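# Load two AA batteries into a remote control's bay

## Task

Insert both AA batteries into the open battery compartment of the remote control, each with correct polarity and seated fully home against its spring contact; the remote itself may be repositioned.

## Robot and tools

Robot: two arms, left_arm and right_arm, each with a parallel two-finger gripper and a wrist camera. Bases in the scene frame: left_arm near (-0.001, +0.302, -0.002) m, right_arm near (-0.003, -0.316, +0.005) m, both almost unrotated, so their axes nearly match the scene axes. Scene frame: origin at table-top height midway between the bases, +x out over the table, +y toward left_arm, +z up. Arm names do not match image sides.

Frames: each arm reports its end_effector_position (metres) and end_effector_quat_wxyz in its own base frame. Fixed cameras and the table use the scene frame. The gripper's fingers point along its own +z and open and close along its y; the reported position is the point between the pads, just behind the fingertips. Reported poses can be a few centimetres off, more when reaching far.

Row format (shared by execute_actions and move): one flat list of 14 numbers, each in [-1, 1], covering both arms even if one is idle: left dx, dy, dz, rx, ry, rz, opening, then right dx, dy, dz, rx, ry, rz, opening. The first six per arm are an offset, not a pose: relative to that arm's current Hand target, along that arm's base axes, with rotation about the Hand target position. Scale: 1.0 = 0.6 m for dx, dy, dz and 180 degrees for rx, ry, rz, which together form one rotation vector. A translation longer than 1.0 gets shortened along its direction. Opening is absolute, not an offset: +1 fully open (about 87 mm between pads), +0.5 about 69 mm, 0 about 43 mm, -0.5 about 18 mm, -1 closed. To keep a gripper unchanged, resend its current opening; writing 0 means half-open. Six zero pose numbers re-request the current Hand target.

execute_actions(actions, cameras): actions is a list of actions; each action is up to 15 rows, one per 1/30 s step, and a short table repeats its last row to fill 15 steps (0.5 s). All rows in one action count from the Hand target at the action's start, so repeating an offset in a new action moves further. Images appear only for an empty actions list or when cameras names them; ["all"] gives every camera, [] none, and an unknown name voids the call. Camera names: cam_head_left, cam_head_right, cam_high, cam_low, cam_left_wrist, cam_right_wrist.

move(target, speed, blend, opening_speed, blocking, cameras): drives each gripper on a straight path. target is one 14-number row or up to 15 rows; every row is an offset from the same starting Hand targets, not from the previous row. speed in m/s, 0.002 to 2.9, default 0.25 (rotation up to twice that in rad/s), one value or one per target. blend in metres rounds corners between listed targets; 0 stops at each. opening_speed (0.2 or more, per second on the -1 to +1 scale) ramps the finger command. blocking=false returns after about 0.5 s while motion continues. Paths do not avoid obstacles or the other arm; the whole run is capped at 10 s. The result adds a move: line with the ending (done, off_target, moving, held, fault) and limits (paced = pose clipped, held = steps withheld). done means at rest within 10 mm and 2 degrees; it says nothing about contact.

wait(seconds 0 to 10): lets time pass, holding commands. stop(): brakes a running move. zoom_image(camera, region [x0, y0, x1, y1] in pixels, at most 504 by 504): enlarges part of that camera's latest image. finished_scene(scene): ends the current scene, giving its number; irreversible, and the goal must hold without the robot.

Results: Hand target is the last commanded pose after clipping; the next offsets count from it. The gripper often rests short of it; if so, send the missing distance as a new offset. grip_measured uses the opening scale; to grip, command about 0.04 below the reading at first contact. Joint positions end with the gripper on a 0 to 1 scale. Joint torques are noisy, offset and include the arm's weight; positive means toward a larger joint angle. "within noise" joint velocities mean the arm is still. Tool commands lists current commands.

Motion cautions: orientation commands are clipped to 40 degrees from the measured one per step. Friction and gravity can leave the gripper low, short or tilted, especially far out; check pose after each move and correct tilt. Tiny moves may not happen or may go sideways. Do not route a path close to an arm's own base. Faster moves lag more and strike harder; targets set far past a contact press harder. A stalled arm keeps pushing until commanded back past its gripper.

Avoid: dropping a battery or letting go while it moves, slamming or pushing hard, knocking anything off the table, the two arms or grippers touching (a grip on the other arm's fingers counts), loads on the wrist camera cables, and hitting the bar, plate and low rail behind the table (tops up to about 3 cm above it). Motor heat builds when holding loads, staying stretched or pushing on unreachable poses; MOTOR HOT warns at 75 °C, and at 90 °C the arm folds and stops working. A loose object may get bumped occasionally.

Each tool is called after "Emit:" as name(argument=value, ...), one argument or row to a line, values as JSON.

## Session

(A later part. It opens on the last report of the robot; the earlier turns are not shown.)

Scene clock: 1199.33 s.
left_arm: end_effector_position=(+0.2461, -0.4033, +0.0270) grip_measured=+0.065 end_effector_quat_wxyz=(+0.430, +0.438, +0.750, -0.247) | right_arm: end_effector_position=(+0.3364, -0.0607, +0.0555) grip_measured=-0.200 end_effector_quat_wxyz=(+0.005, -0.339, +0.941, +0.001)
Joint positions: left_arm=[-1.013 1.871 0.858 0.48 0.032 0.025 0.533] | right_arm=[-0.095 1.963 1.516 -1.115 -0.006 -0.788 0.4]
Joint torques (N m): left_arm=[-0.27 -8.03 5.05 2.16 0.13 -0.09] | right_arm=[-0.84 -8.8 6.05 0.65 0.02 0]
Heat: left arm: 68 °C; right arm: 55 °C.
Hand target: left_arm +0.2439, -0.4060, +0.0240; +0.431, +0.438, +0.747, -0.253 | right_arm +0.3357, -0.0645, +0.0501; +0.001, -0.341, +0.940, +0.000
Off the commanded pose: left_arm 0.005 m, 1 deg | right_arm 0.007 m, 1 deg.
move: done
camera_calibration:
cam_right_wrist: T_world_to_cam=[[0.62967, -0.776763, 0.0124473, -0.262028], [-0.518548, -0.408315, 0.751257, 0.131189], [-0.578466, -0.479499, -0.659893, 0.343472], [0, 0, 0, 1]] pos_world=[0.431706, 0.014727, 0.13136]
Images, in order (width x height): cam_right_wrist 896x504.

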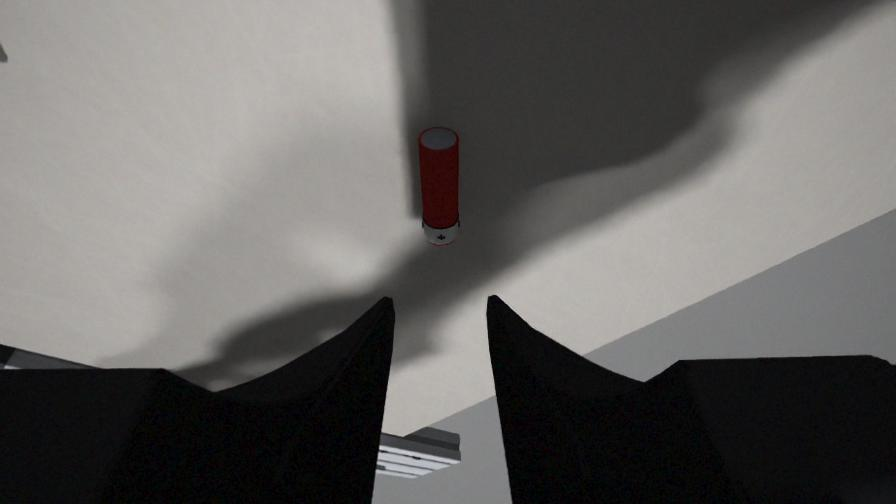

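Emit:
move(
  target=[0,0,0,0,0,0,0.0,0.0,-0.001,-0.0752,0,0,0,-0.2],
  speed=0.12,
  cameras=["cam_right_wrist"],
)

Emit:
zoom_image(
  camera="cam_right_wrist",
  region=[340, 180, 540, 380],
)

Scene clock: 1204.83 s.
left_arm: end_effector_position=(+0.2461, -0.4033, +0.0270) grip_measured=+0.065 end_effector_quat_wxyz=(+0.430, +0.438, +0.750, -0.247) | right_arm: end_effector_position=(+0.3372, -0.0608, +0.0104) grip_measured=-0.200 end_effector_quat_wxyz=(+0.005, -0.340, +0.940, +0.001)
Joint positions: left_arm=[-1.013 1.871 0.858 0.48 0.032 0.025 0.533] | right_arm=[-0.095 2.015 1.404 -0.951 -0.006 -0.789 0.4]
Joint torques (N m): left_arm=[-0.13 -7.97 4.92 2.04 0.11 -0.16] | right_arm=[-0.99 -8.95 5.79 0.65 0.02 0.01]
Heat: left arm: 68 °C; right arm: 54 °C.
Hand target: left_arm +0.2439, -0.4060, +0.0240; +0.431, +0.438, +0.747, -0.253 | right_arm +0.3356, -0.0651, +0.0049; +0.001, -0.341, +0.940, +0.000
Off the commanded pose: left_arm 0.005 m, 1 deg | right_arm 0.007 m, 1 deg.
move: done
camera_calibration:
cam_right_wrist: T_world_to_cam=[[0.630844, -0.775808, 0.012542, -0.26236], [-0.517988, -0.409054, 0.751242, 0.165245], [-0.577689, -0.480413, -0.659908, 0.313844], [0, 0, 0, 1]] pos_world=[0.432408, 0.0148274, 0.08626]
Images, in order (width x height): cam_right_wrist 896x504.

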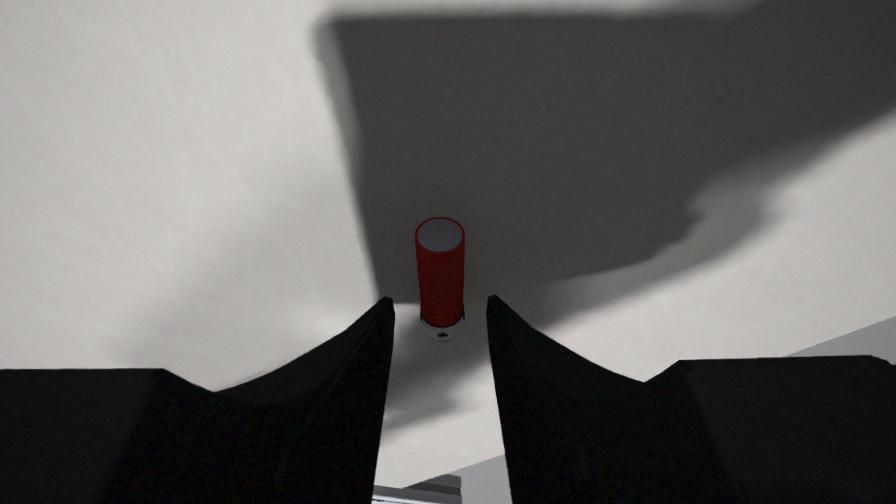

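Scaled by 2.520.

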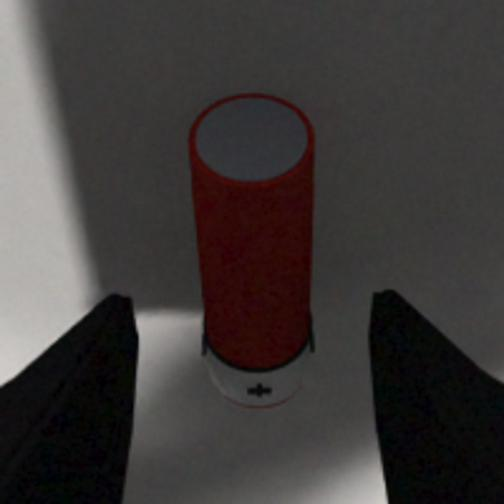

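Emit:
move(
  target=[0,0,0,0,0,0,0.0,0.0,0.0,0.0,0,0,0,-0.7],
  opening_speed=0.5,
  cameras=["cam_right_wrist"],
)

Emit:
zoom_image(
  camera="cam_right_wrist",
  region=[340, 180, 540, 380],
)

Scene clock: 1208.03 s.
left_arm: end_effector_position=(+0.2461, -0.4033, +0.0270) grip_measured=+0.065 end_effector_quat_wxyz=(+0.430, +0.438, +0.750, -0.247) | right_arm: end_effector_position=(+0.3374, -0.0609, +0.0104) grip_measured=-0.600 end_effector_quat_wxyz=(+0.006, -0.340, +0.940, +0.001)
Joint positions: left_arm=[-1.013 1.871 0.858 0.48 0.032 0.025 0.533] | right_arm=[-0.095 2.015 1.404 -0.95 -0.006 -0.789 0.2]
Joint torques (N m): left_arm=[0.01 -7.98 4.82 2.13 0.15 -0.07] | right_arm=[-1.02 -8.98 5.81 0.66 0.02 0.01]
Heat: left arm: 68 °C; right arm: 54 °C.
Hand target: left_arm +0.2439, -0.4060, +0.0240; +0.431, +0.438, +0.747, -0.253 | right_arm +0.3357, -0.0651, +0.0049; +0.001, -0.341, +0.940, +0.000
Off the commanded pose: left_arm 0.005 m, 1 deg | right_arm 0.007 m, 1 deg.
move: done
camera_calibration:
cam_right_wrist: T_world_to_cam=[[0.63086, -0.775788, 0.0129863, -0.26247], [-0.518512, -0.409077, 0.750867, 0.165557], [-0.577201, -0.480425, -0.660326, 0.313728], [0, 0, 0, 1]] pos_world=[0.432509, 0.0148274, 0.0862602]
Images, in order (width x height): cam_right_wrist 896x504.

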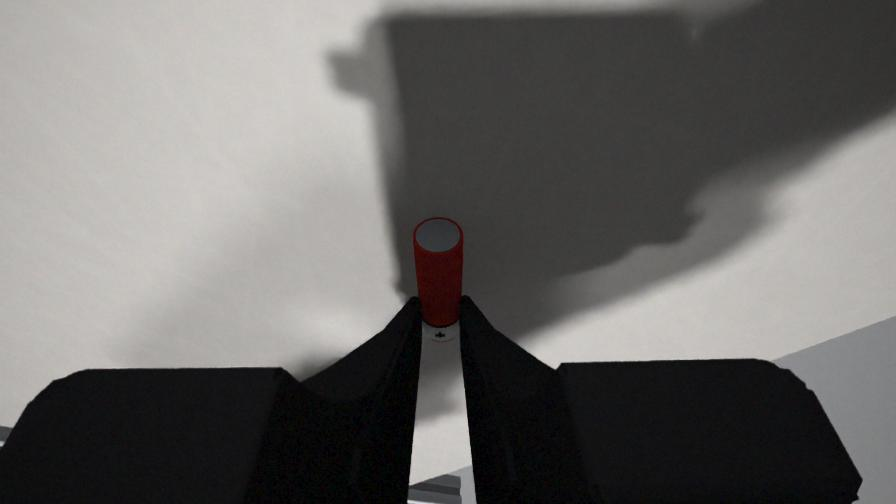

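Scaled by 2.520.

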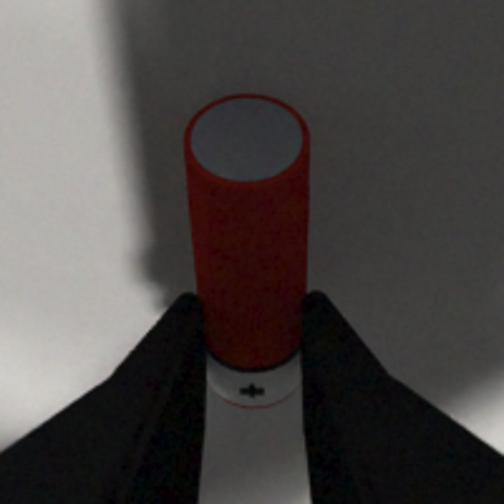

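Emit:
move(
  target=[
    [0,0,0,0,0,0,0.0,0.0,0.0,0.192,0,0,0,-0.7],
    [0,0,0,0,0,0,0.0,-0.0885,0.3325,0.1335,0.0272,0.125,-0.5728,-0.7],
  ],
  speed=0.2,
  blend=0.02,
  cameras=["cam_right_wrist", "cam_low"],
)

Emit:
zoom_image(
  camera="cam_right_wrist",
  region=[340, 100, 540, 340],
)

Scene clock: 1232.80 s.
left_arm: end_effector_position=(+0.2461, -0.4033, +0.0270) grip_measured=+0.065 end_effector_quat_wxyz=(+0.430, +0.438, +0.750, -0.247) | right_arm: end_effector_position=(+0.2832, +0.1302, +0.0784) grip_measured=-0.600 end_effector_quat_wxyz=(-0.152, +0.524, +0.834, +0.080)
Joint positions: left_arm=[-1.013 1.871 0.858 0.48 0.032 0.025 0.533] | right_arm=[0.131 1.873 1.382 -1.218 -0.318 1.23 0.2]
Joint torques (N m): left_arm=[-0.24 -7.77 5.09 2.11 0.15 -0.13] | right_arm=[0.54 -11.32 5.39 0.29 -0.27 0.25]
Heat: left arm: 69 °C; right arm: 54 °C.
Hand target: left_arm +0.2439, -0.4060, +0.0240; +0.431, +0.438, +0.747, -0.253 | right_arm +0.2826, +0.1344, +0.0850; -0.146, +0.525, +0.833, +0.092
Off the commanded pose: left_arm 0.005 m, 1 deg | right_arm 0.008 m, 2 deg.
move: done
camera_calibration:
cam_right_wrist: T_world_to_cam=[[-0.900813, -0.432334, 0.0402976, 0.305839], [-0.120792, 0.338659, 0.933124, -0.0597561], [-0.417068, 0.835702, -0.357291, 0.178739], [0, 0, 0, 1]] pos_world=[0.342832, 0.00308883, 0.107297]
Images, in order (width x height): cam_low 896x504, cam_right_wrist 896x504.

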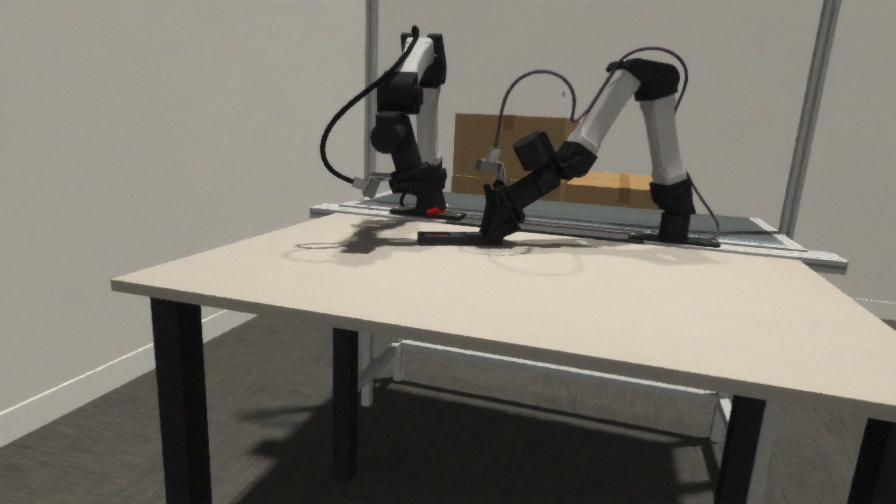

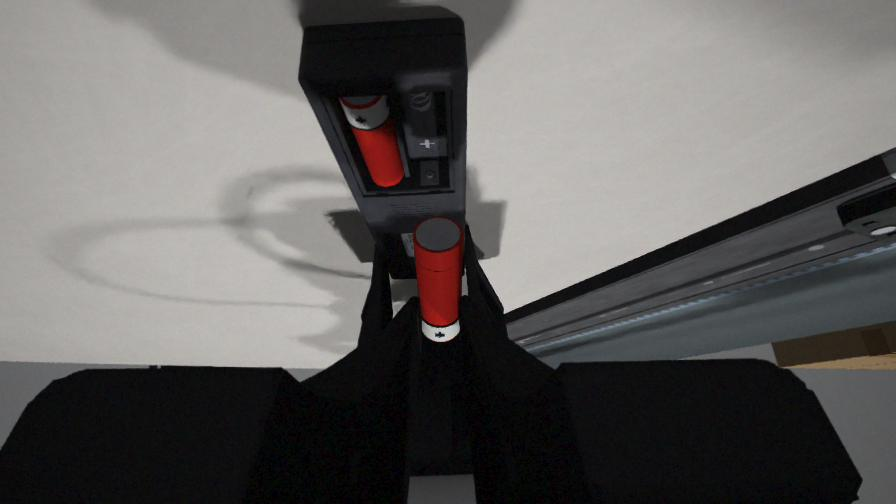

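Scaled by 2.100.

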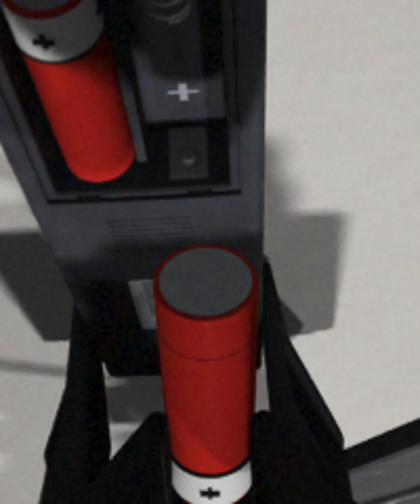

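Emit:
zoom_image(
  camera="cam_right_wrist",
  region=[280, 0, 500, 130],
)

Emit:
zoom_image(
  camera="cam_right_wrist",
  region=[300, 120, 500, 270],
)

Scaled by 2.291.

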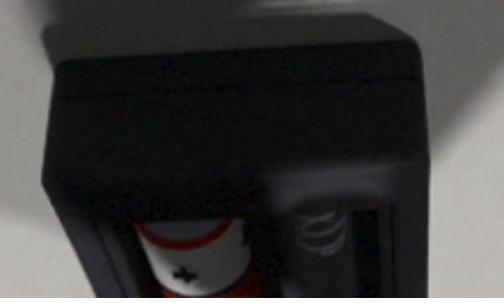

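Scaled by 2.520.

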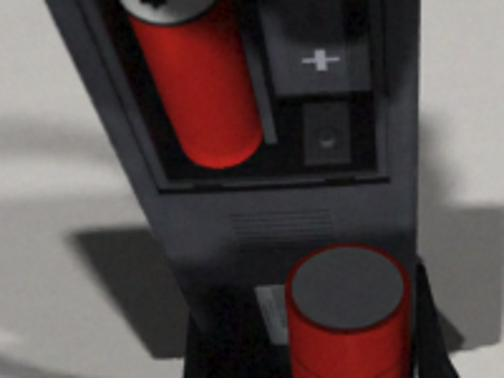

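Emit:
move(
  target=[0,0,0,0,0,0,0.0,0.0027,0.0105,-0.05,0,0,0.004,-0.7],
  speed=0.12,
  cameras=["cam_right_wrist", "cam_low", "cam_head_left"],
)

Emit:
zoom_image(
  camera="cam_right_wrist",
  region=[310, 100, 510, 340],
)

Emit:
zoom_image(
  camera="cam_low",
  region=[395, 195, 475, 250],
)

Scene clock: 1256.13 s.
left_arm: end_effector_position=(+0.2461, -0.4033, +0.0270) grip_measured=+0.065 end_effector_quat_wxyz=(+0.430, +0.438, +0.750, -0.247) | right_arm: end_effector_position=(+0.2865, +0.1371, +0.0608) grip_measured=-0.600 end_effector_quat_wxyz=(-0.136, +0.516, +0.840, +0.093)
Joint positions: left_arm=[-1.013 1.871 0.858 0.48 0.032 0.025 0.533] | right_arm=[0.151 1.873 1.316 -1.106 -0.319 1.238 0.2]
Joint torques (N m): left_arm=[-0.21 -7.97 4.92 2.13 0.16 -0.1] | right_arm=[0.44 -7.28 5.42 0.38 -0.26 0.25]
Heat: left arm: 69 °C; right arm: 55 °C.
Hand target: left_arm +0.2439, -0.4060, +0.0240; +0.431, +0.438, +0.747, -0.253 | right_arm +0.2843, +0.1407, +0.0551; -0.147, +0.520, +0.837, +0.091
Off the commanded pose: left_arm 0.005 m, 1 deg | right_arm 0.007 m, 1 deg.
move: done
camera_calibration:
cam_right_wrist: T_world_to_cam=[[-0.896194, -0.443661, -0.00128614, 0.31535], [-0.165131, 0.330871, 0.929116, -0.0312529], [-0.411787, 0.83288, -0.369787, 0.167687], [0, 0, 0, 1]] pos_world=[0.346505, 0.0105865, 0.0914514]
Images, in order (width x height): cam_head_left 896x504, cam_low 896x504, cam_right_wrist 896x504.

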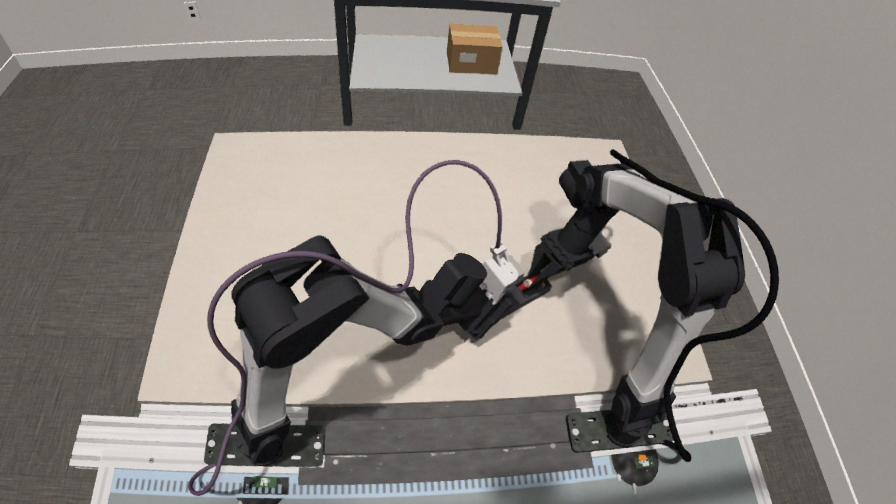

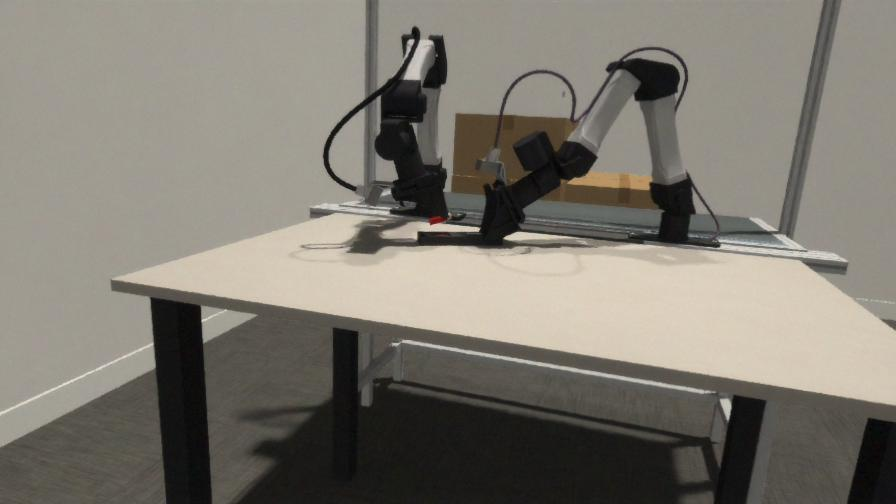

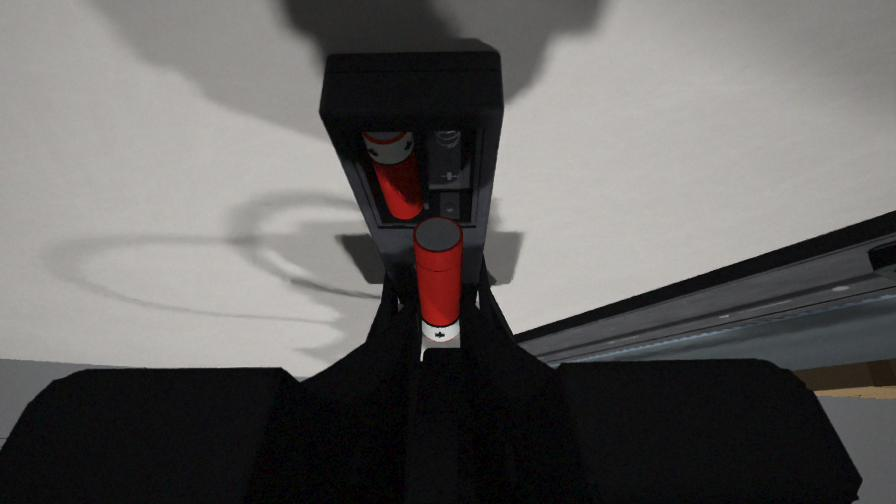

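Scaled by 2.100.

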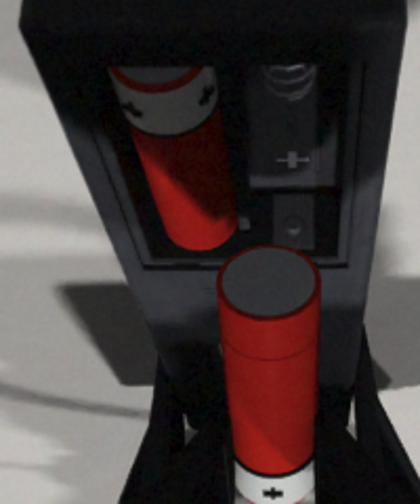

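Scaled by 6.300.

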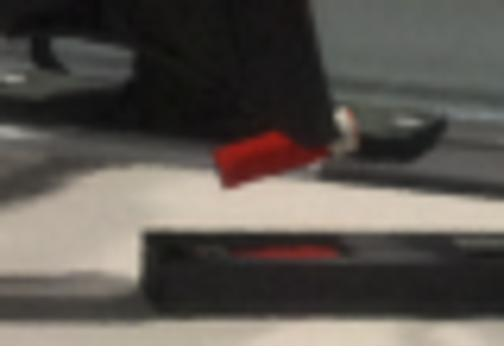

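Emit:
move(
  target=[0,0,0,0,0,0,0.0,-0.0048,-0.0023,-0.0433,0,0,0,-0.7],
  speed=0.1,
  cameras=["cam_right_wrist", "cam_low", "cam_left_wrist"],
)

Emit:
zoom_image(
  camera="cam_right_wrist",
  region=[310, 100, 510, 340],
)

Emit:
zoom_image(
  camera="cam_low",
  region=[395, 195, 475, 250],
)

Emit:
zoom_image(
  camera="cam_left_wrist",
  region=[350, 0, 550, 100],
)

Scene clock: 1268.00 s.
left_arm: end_effector_position=(+0.2457, -0.4035, +0.0270) grip_measured=+0.065 end_effector_quat_wxyz=(+0.430, +0.438, +0.750, -0.248) | right_arm: end_effector_position=(+0.2835, +0.1371, +0.0340) grip_measured=-0.600 end_effector_quat_wxyz=(-0.139, +0.516, +0.840, +0.093)
Joint positions: left_arm=[-1.013 1.871 0.858 0.48 0.034 0.024 0.533] | right_arm=[0.151 1.904 1.242 -1.005 -0.322 1.238 0.2]
Joint torques (N m): left_arm=[-0.25 -8.08 4.93 2.1 0.07 -0.08] | right_arm=[0.17 -7.61 5.23 0.39 -0.22 0.22]
Heat: left arm: 69 °C; right arm: 54 °C.
Hand target: left_arm +0.2439, -0.4060, +0.0240; +0.431, +0.438, +0.747, -0.253 | right_arm +0.2814, +0.1393, +0.0290; -0.147, +0.520, +0.837, +0.091
Off the commanded pose: left_arm 0.004 m, 1 deg | right_arm 0.006 m, 1 deg.
move: done
camera_calibration:
cam_left_wrist: T_world_to_cam=[[-0.869699, -0.493515, -0.00814034, 0.0132852], [-0.48487, 0.857316, -0.172945, 0.49257], [0.0923297, -0.146463, -0.984898, 0.089568], [0, 0, 0, 1]] pos_world=[0.242116, -0.402613, 0.173511]
cam_right_wrist: T_world_to_cam=[[-0.896316, -0.443412, 0.00203198, 0.312493], [-0.160376, 0.32845, 0.930806, -0.00787421], [-0.413398, 0.83397, -0.365508, 0.156669], [0, 0, 0, 1]] pos_world=[0.343596, 0.0104917, 0.0639582]
Images, in order (width x height): cam_low 896x504, cam_left_wrist 896x504, cam_right_wrist 896x504.

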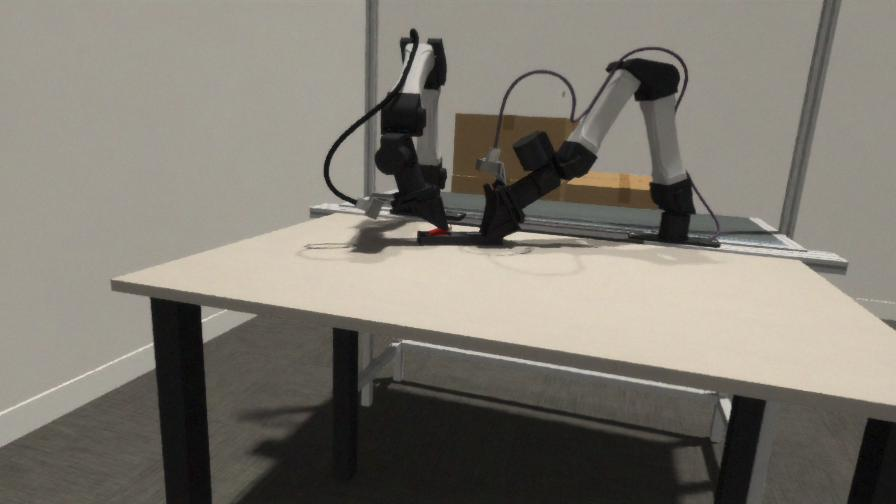

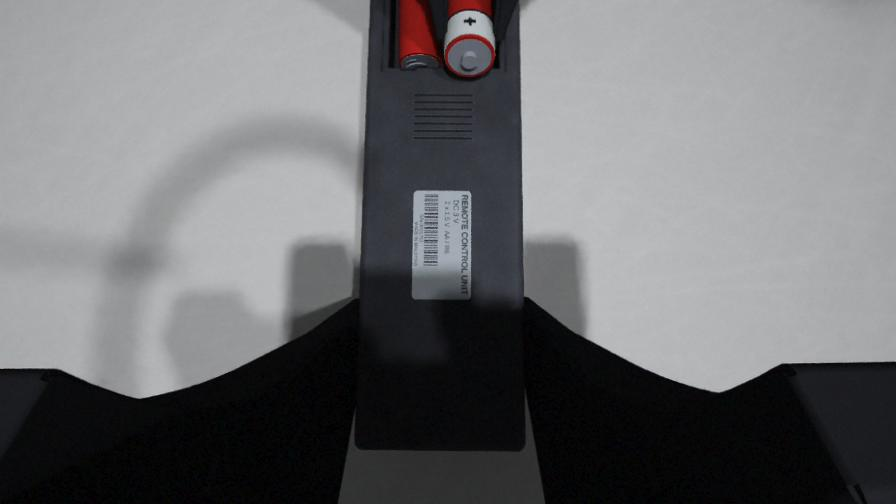

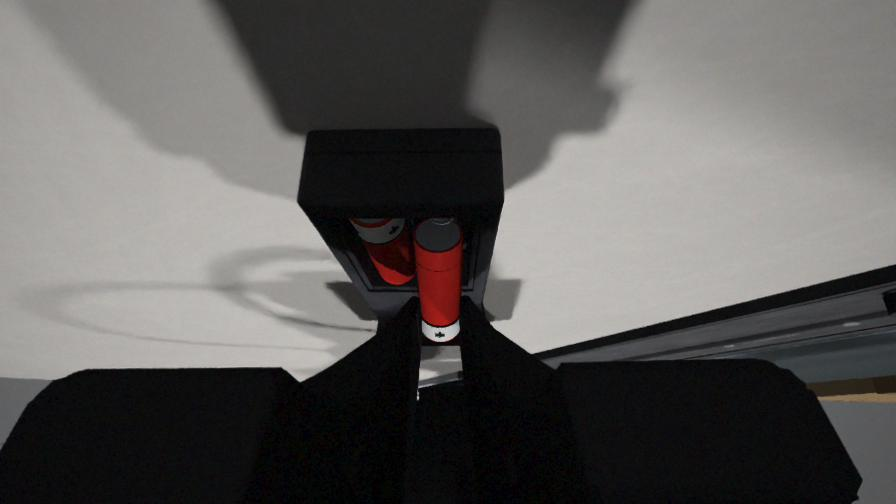

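Scaled by 2.100.

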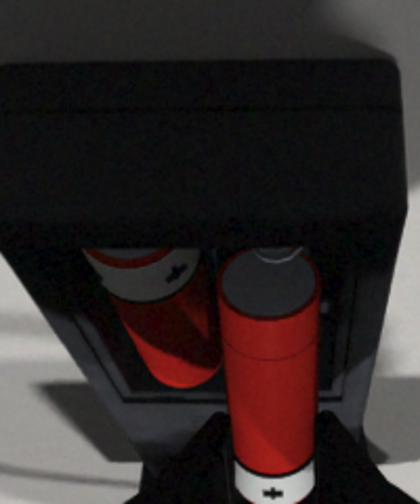

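Scaled by 6.300.

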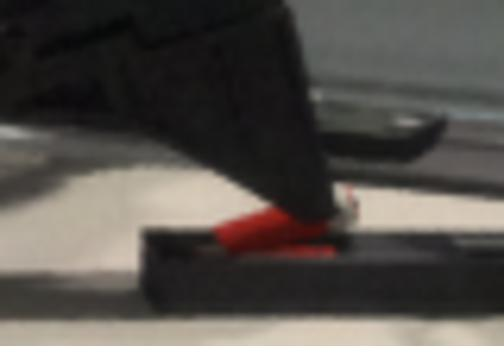

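Scaled by 2.520.

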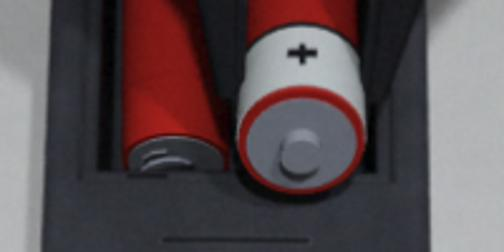

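Emit:
move(
  target=[0,0,0,0,0,0,0.0,0.0029,-0.006,-0.0075,0,0,0,-0.7],
  speed=0.05,
  cameras=["cam_right_wrist", "cam_low", "cam_left_wrist"],
)

Emit:
zoom_image(
  camera="cam_right_wrist",
  region=[310, 100, 510, 340],
)

Emit:
zoom_image(
  camera="cam_low",
  region=[395, 195, 475, 250],
)

Emit:
zoom_image(
  camera="cam_left_wrist",
  region=[350, 0, 550, 100],
)

Scene clock: 1297.07 s.
left_arm: end_effector_position=(+0.2457, -0.4035, +0.0270) grip_measured=+0.065 end_effector_quat_wxyz=(+0.430, +0.438, +0.750, -0.248) | right_arm: end_effector_position=(+0.2843, +0.1373, +0.0305) grip_measured=-0.600 end_effector_quat_wxyz=(-0.141, +0.517, +0.840, +0.091)
Joint positions: left_arm=[-1.013 1.871 0.858 0.48 0.034 0.024 0.533] | right_arm=[0.151 1.915 1.242 -0.997 -0.322 1.238 0.2]
Joint torques (N m): left_arm=[-0.27 -8.03 4.93 2.12 0.14 -0.14] | right_arm=[-0.87 -7.57 4.94 0.4 -0.2 0.1]
Heat: left arm: 70 °C; right arm: 52 °C.
Hand target: left_arm +0.2439, -0.4060, +0.0240; +0.431, +0.438, +0.747, -0.253 | right_arm +0.2831, +0.1357, +0.0245; -0.147, +0.520, +0.837, +0.091
Off the commanded pose: left_arm 0.004 m, 1 deg | right_arm 0.006 m, 1 deg.
move: done
camera_calibration:
cam_left_wrist: T_world_to_cam=[[-0.869699, -0.493515, -0.00814034, 0.0132852], [-0.48487, 0.857316, -0.172945, 0.49257], [0.0923297, -0.146463, -0.984898, 0.089568], [0, 0, 0, 1]] pos_world=[0.242116, -0.402613, 0.173511]
cam_right_wrist: T_world_to_cam=[[-0.896327, -0.443357, 0.00565873, 0.313173], [-0.156859, 0.329004, 0.93121, -0.00569098], [-0.41472, 0.833781, -0.364439, 0.155951], [0, 0, 0, 1]] pos_world=[0.344489, 0.0106907, 0.0603621]
Images, in order (width x height): cam_low 896x504, cam_left_wrist 896x504, cam_right_wrist 896x504.

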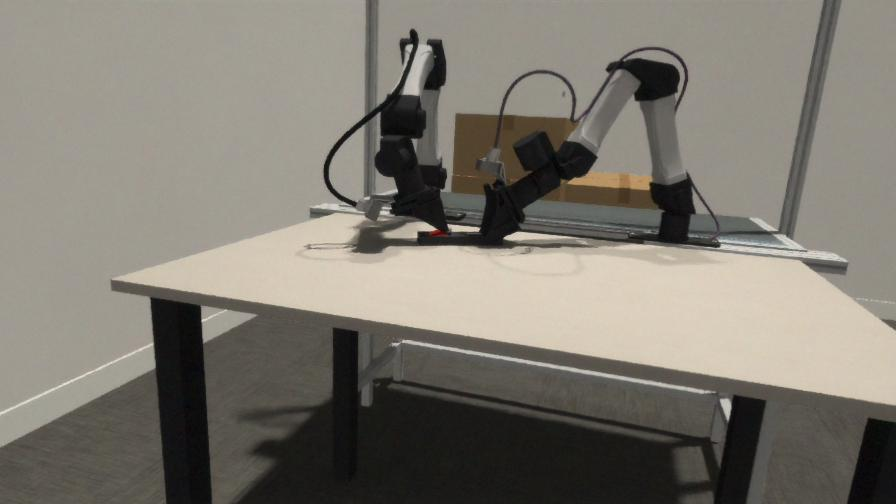

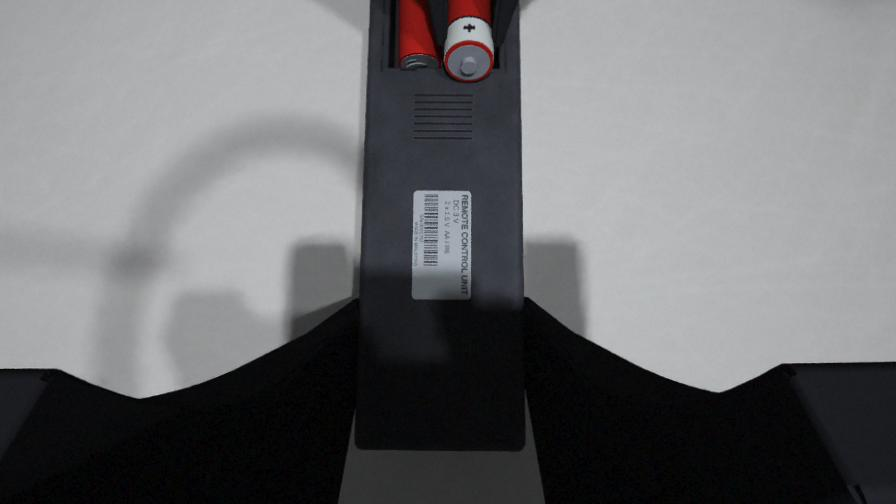

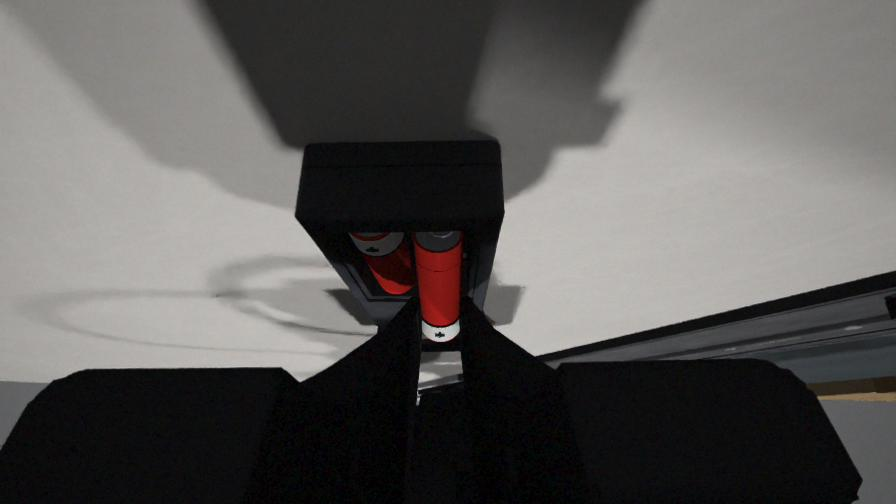

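Scaled by 2.100.

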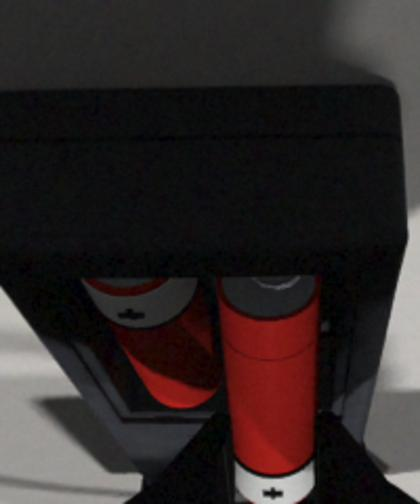

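Scaled by 6.300.

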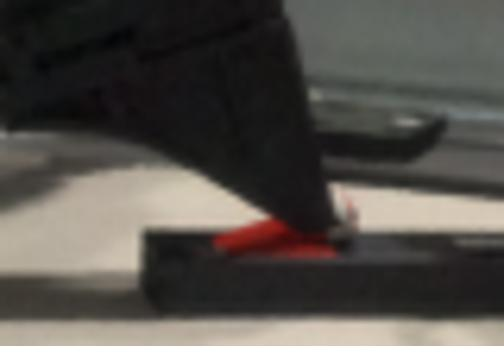

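Scaled by 2.520.

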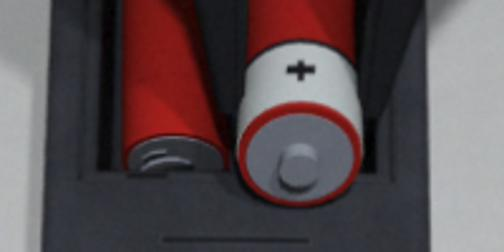

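Emit:
move(
  target=[0,0,0,0,0,0,0.0,0.0072,-0.015,0.0,0,0,0,-0.7],
  speed=0.05,
  cameras=["cam_right_wrist", "cam_low", "cam_left_wrist"],
)

Emit:
zoom_image(
  camera="cam_right_wrist",
  region=[310, 100, 510, 340],
)

Emit:
zoom_image(
  camera="cam_low",
  region=[395, 195, 475, 250],
)

Emit:
zoom_image(
  camera="cam_left_wrist",
  region=[350, 0, 550, 100],
)

Scene clock: 1300.43 s.
left_arm: end_effector_position=(+0.2459, -0.4038, +0.0274) grip_measured=+0.065 end_effector_quat_wxyz=(+0.430, +0.438, +0.749, -0.249) | right_arm: end_effector_position=(+0.2857, +0.1334, +0.0299) grip_measured=-0.600 end_effector_quat_wxyz=(-0.148, +0.517, +0.837, +0.100)
Joint positions: left_arm=[-1.013 1.871 0.858 0.482 0.034 0.024 0.533] | right_arm=[0.128 1.924 1.242 -0.997 -0.342 1.217 0.2]
Joint torques (N m): left_arm=[-0.25 -7.97 4.82 2.14 0.16 -0.12] | right_arm=[-1.46 -7.25 6.68 0.23 0.04 0.01]
Heat: left arm: 70 °C; right arm: 52 °C.
Hand target: left_arm +0.2439, -0.4060, +0.0240; +0.431, +0.438, +0.747, -0.253 | right_arm +0.2874, +0.1267, +0.0246; -0.147, +0.520, +0.837, +0.091
Off the commanded pose: left_arm 0.005 m, 1 deg | right_arm 0.009 m, 1 deg.
move: done
camera_calibration:
cam_left_wrist: T_world_to_cam=[[-0.869654, -0.493593, -0.00820864, 0.0132583], [-0.484759, 0.856998, -0.174825, 0.492811], [0.093327, -0.148058, -0.984565, 0.0890229], [0, 0, 0, 1]] pos_world=[0.242117, -0.402613, 0.173913]
cam_right_wrist: T_world_to_cam=[[-0.898298, -0.439386, 0.000198976, 0.312854], [-0.15126, 0.309666, 0.938737, -0.00280102], [-0.41253, 0.843236, -0.344634, 0.157009], [0, 0, 0, 1]] pos_world=[0.345383, 0.0059349, 0.056678]
Images, in order (width x height): cam_low 896x504, cam_left_wrist 896x504, cam_right_wrist 896x504.

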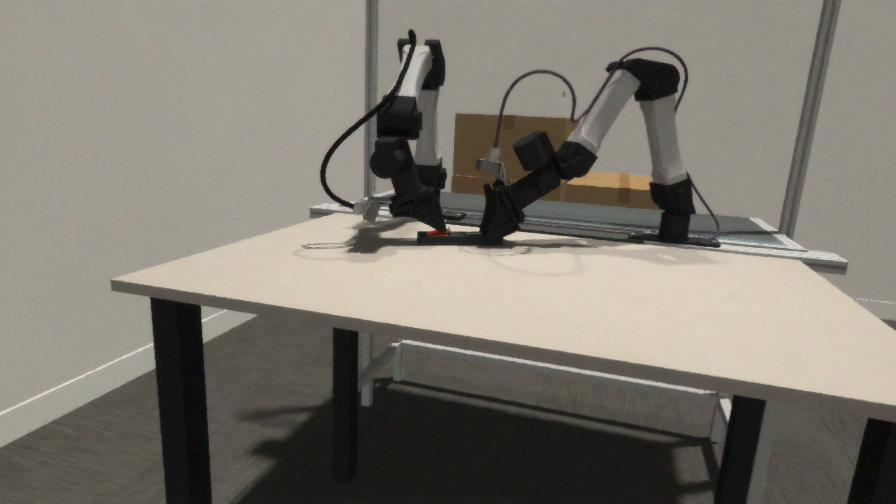

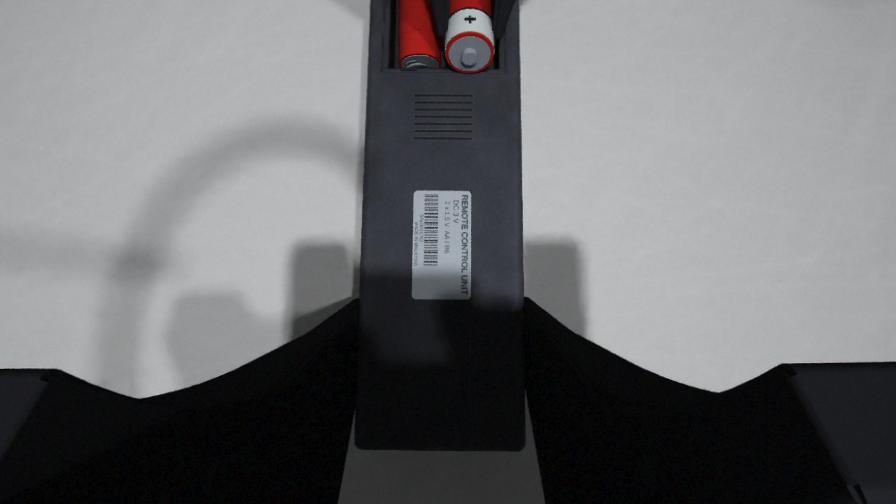

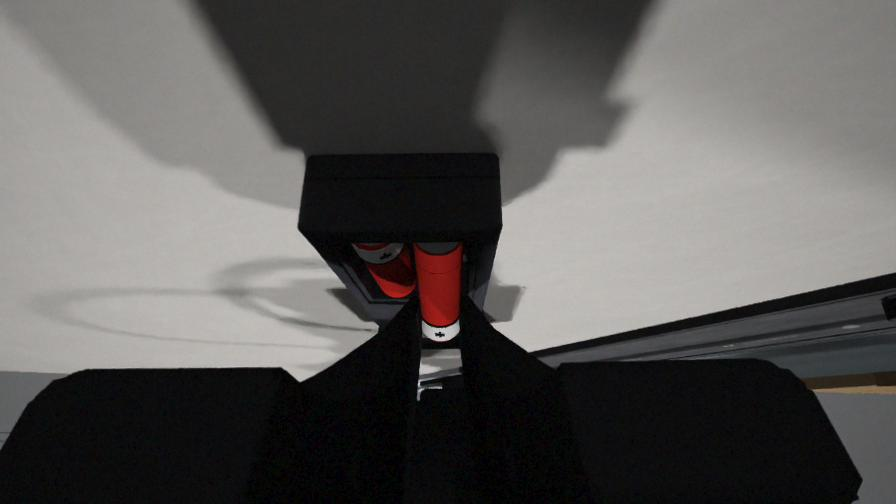

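Scaled by 2.100.

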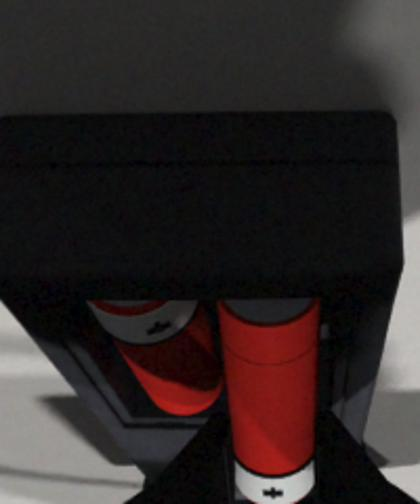

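Scaled by 6.300.

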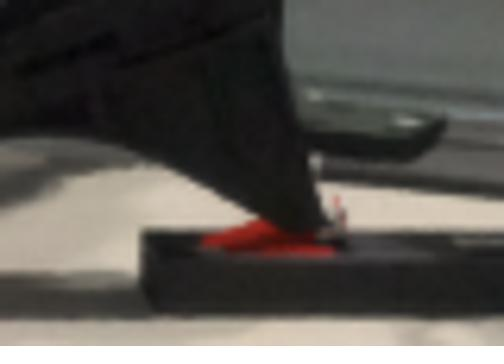

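Scaled by 2.520.

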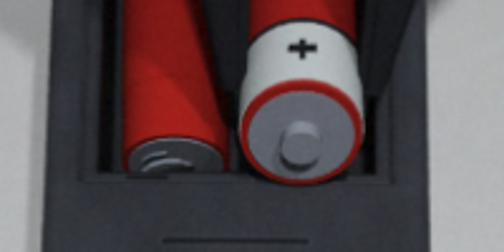

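Emit:
move(
  target=[0,0,0,0,0,0,0.0,0.0058,-0.012,-0.001,0,0,0,-0.7],
  speed=0.05,
  cameras=["cam_right_wrist", "cam_low", "cam_left_wrist"],
)

Emit:
zoom_image(
  camera="cam_low",
  region=[395, 195, 475, 250],
)

Emit:
zoom_image(
  camera="cam_left_wrist",
  region=[350, 0, 550, 100],
)

Scene clock: 1309.73 s.
left_arm: end_effector_position=(+0.2463, -0.4046, +0.0286) grip_measured=+0.065 end_effector_quat_wxyz=(+0.433, +0.437, +0.748, -0.250) | right_arm: end_effector_position=(+0.2844, +0.1301, +0.0298) grip_measured=-0.600 end_effector_quat_wxyz=(-0.158, +0.516, +0.835, +0.105)
Joint positions: left_arm=[-1.013 1.871 0.858 0.488 0.034 0.024 0.533] | right_arm=[0.109 1.933 1.242 -1.007 -0.362 1.194 0.2]
Joint torques (N m): left_arm=[-0.49 -8.09 5 2.02 0.12 -0.15] | right_arm=[-1.8 -6.99 7.97 0.18 0.27 0.01]
Heat: left arm: 70 °C; right arm: 51 °C.
Hand target: left_arm +0.2439, -0.4060, +0.0240; +0.431, +0.438, +0.747, -0.253 | right_arm +0.2909, +0.1195, +0.0240; -0.147, +0.520, +0.837, +0.091
Off the commanded pose: left_arm 0.005 m, 0 deg | right_arm 0.014 m, 2 deg.
move: off_target (right_arm)
camera_calibration:
cam_left_wrist: T_world_to_cam=[[-0.869837, -0.493268, -0.00832743, 0.0134134], [-0.483843, 0.85627, -0.180827, 0.493627], [0.0963269, -0.153261, -0.98348, 0.087087], [0, 0, 0, 1]] pos_world=[0.242117, -0.402714, 0.175021]
cam_right_wrist: T_world_to_cam=[[-0.89825, -0.439477, 0.00251626, 0.310232], [-0.139372, 0.290283, 0.946737, -0.00308709], [-0.4168, 0.850056, -0.321997, 0.158888], [0, 0, 0, 1]] pos_world=[0.34446, 0.002172, 0.0533036]
Images, in order (width x height): cam_low 896x504, cam_left_wrist 896x504, cam_right_wrist 896x504.

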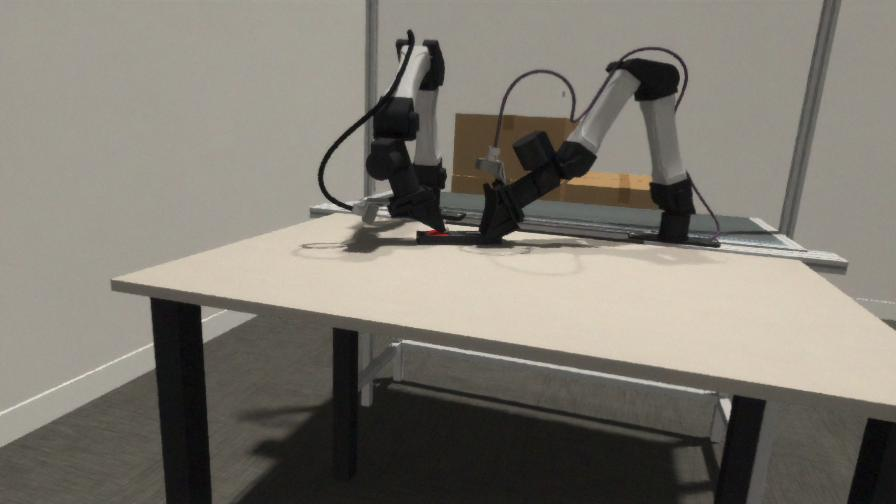

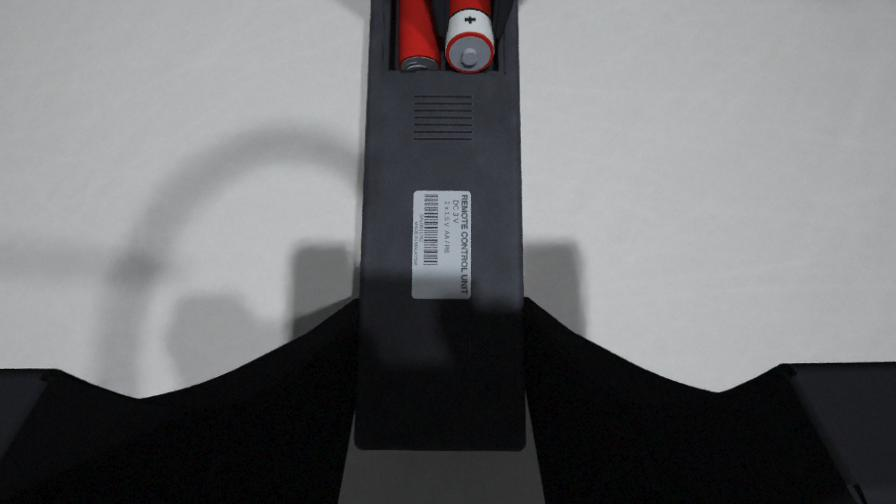

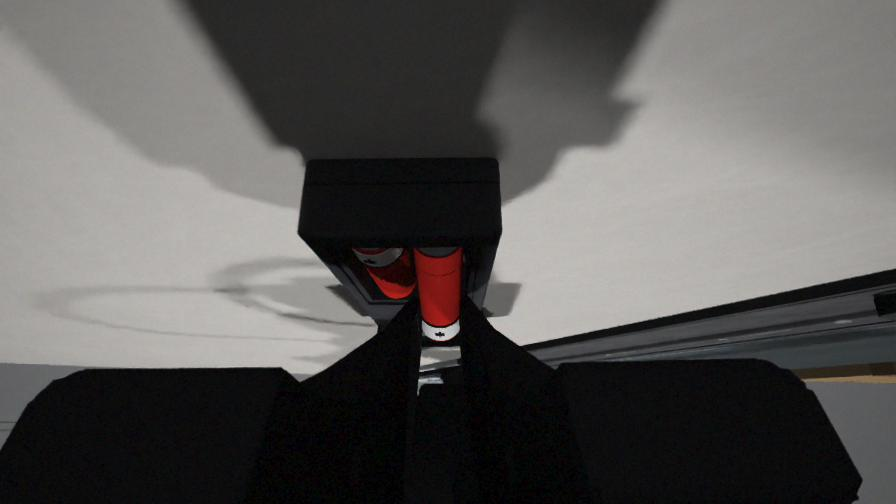

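Scaled by 6.300.

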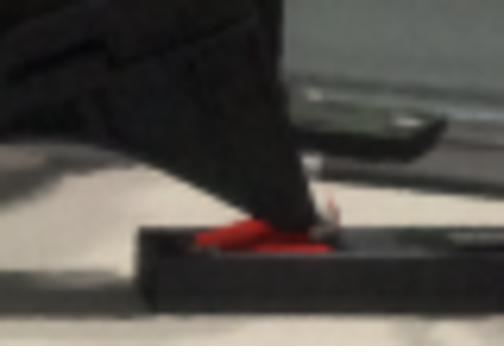

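Scaled by 2.520.

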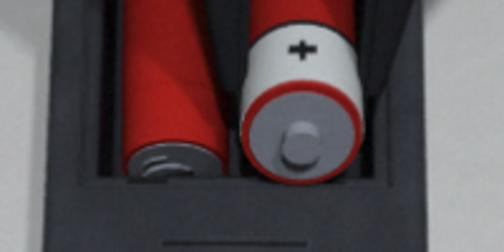

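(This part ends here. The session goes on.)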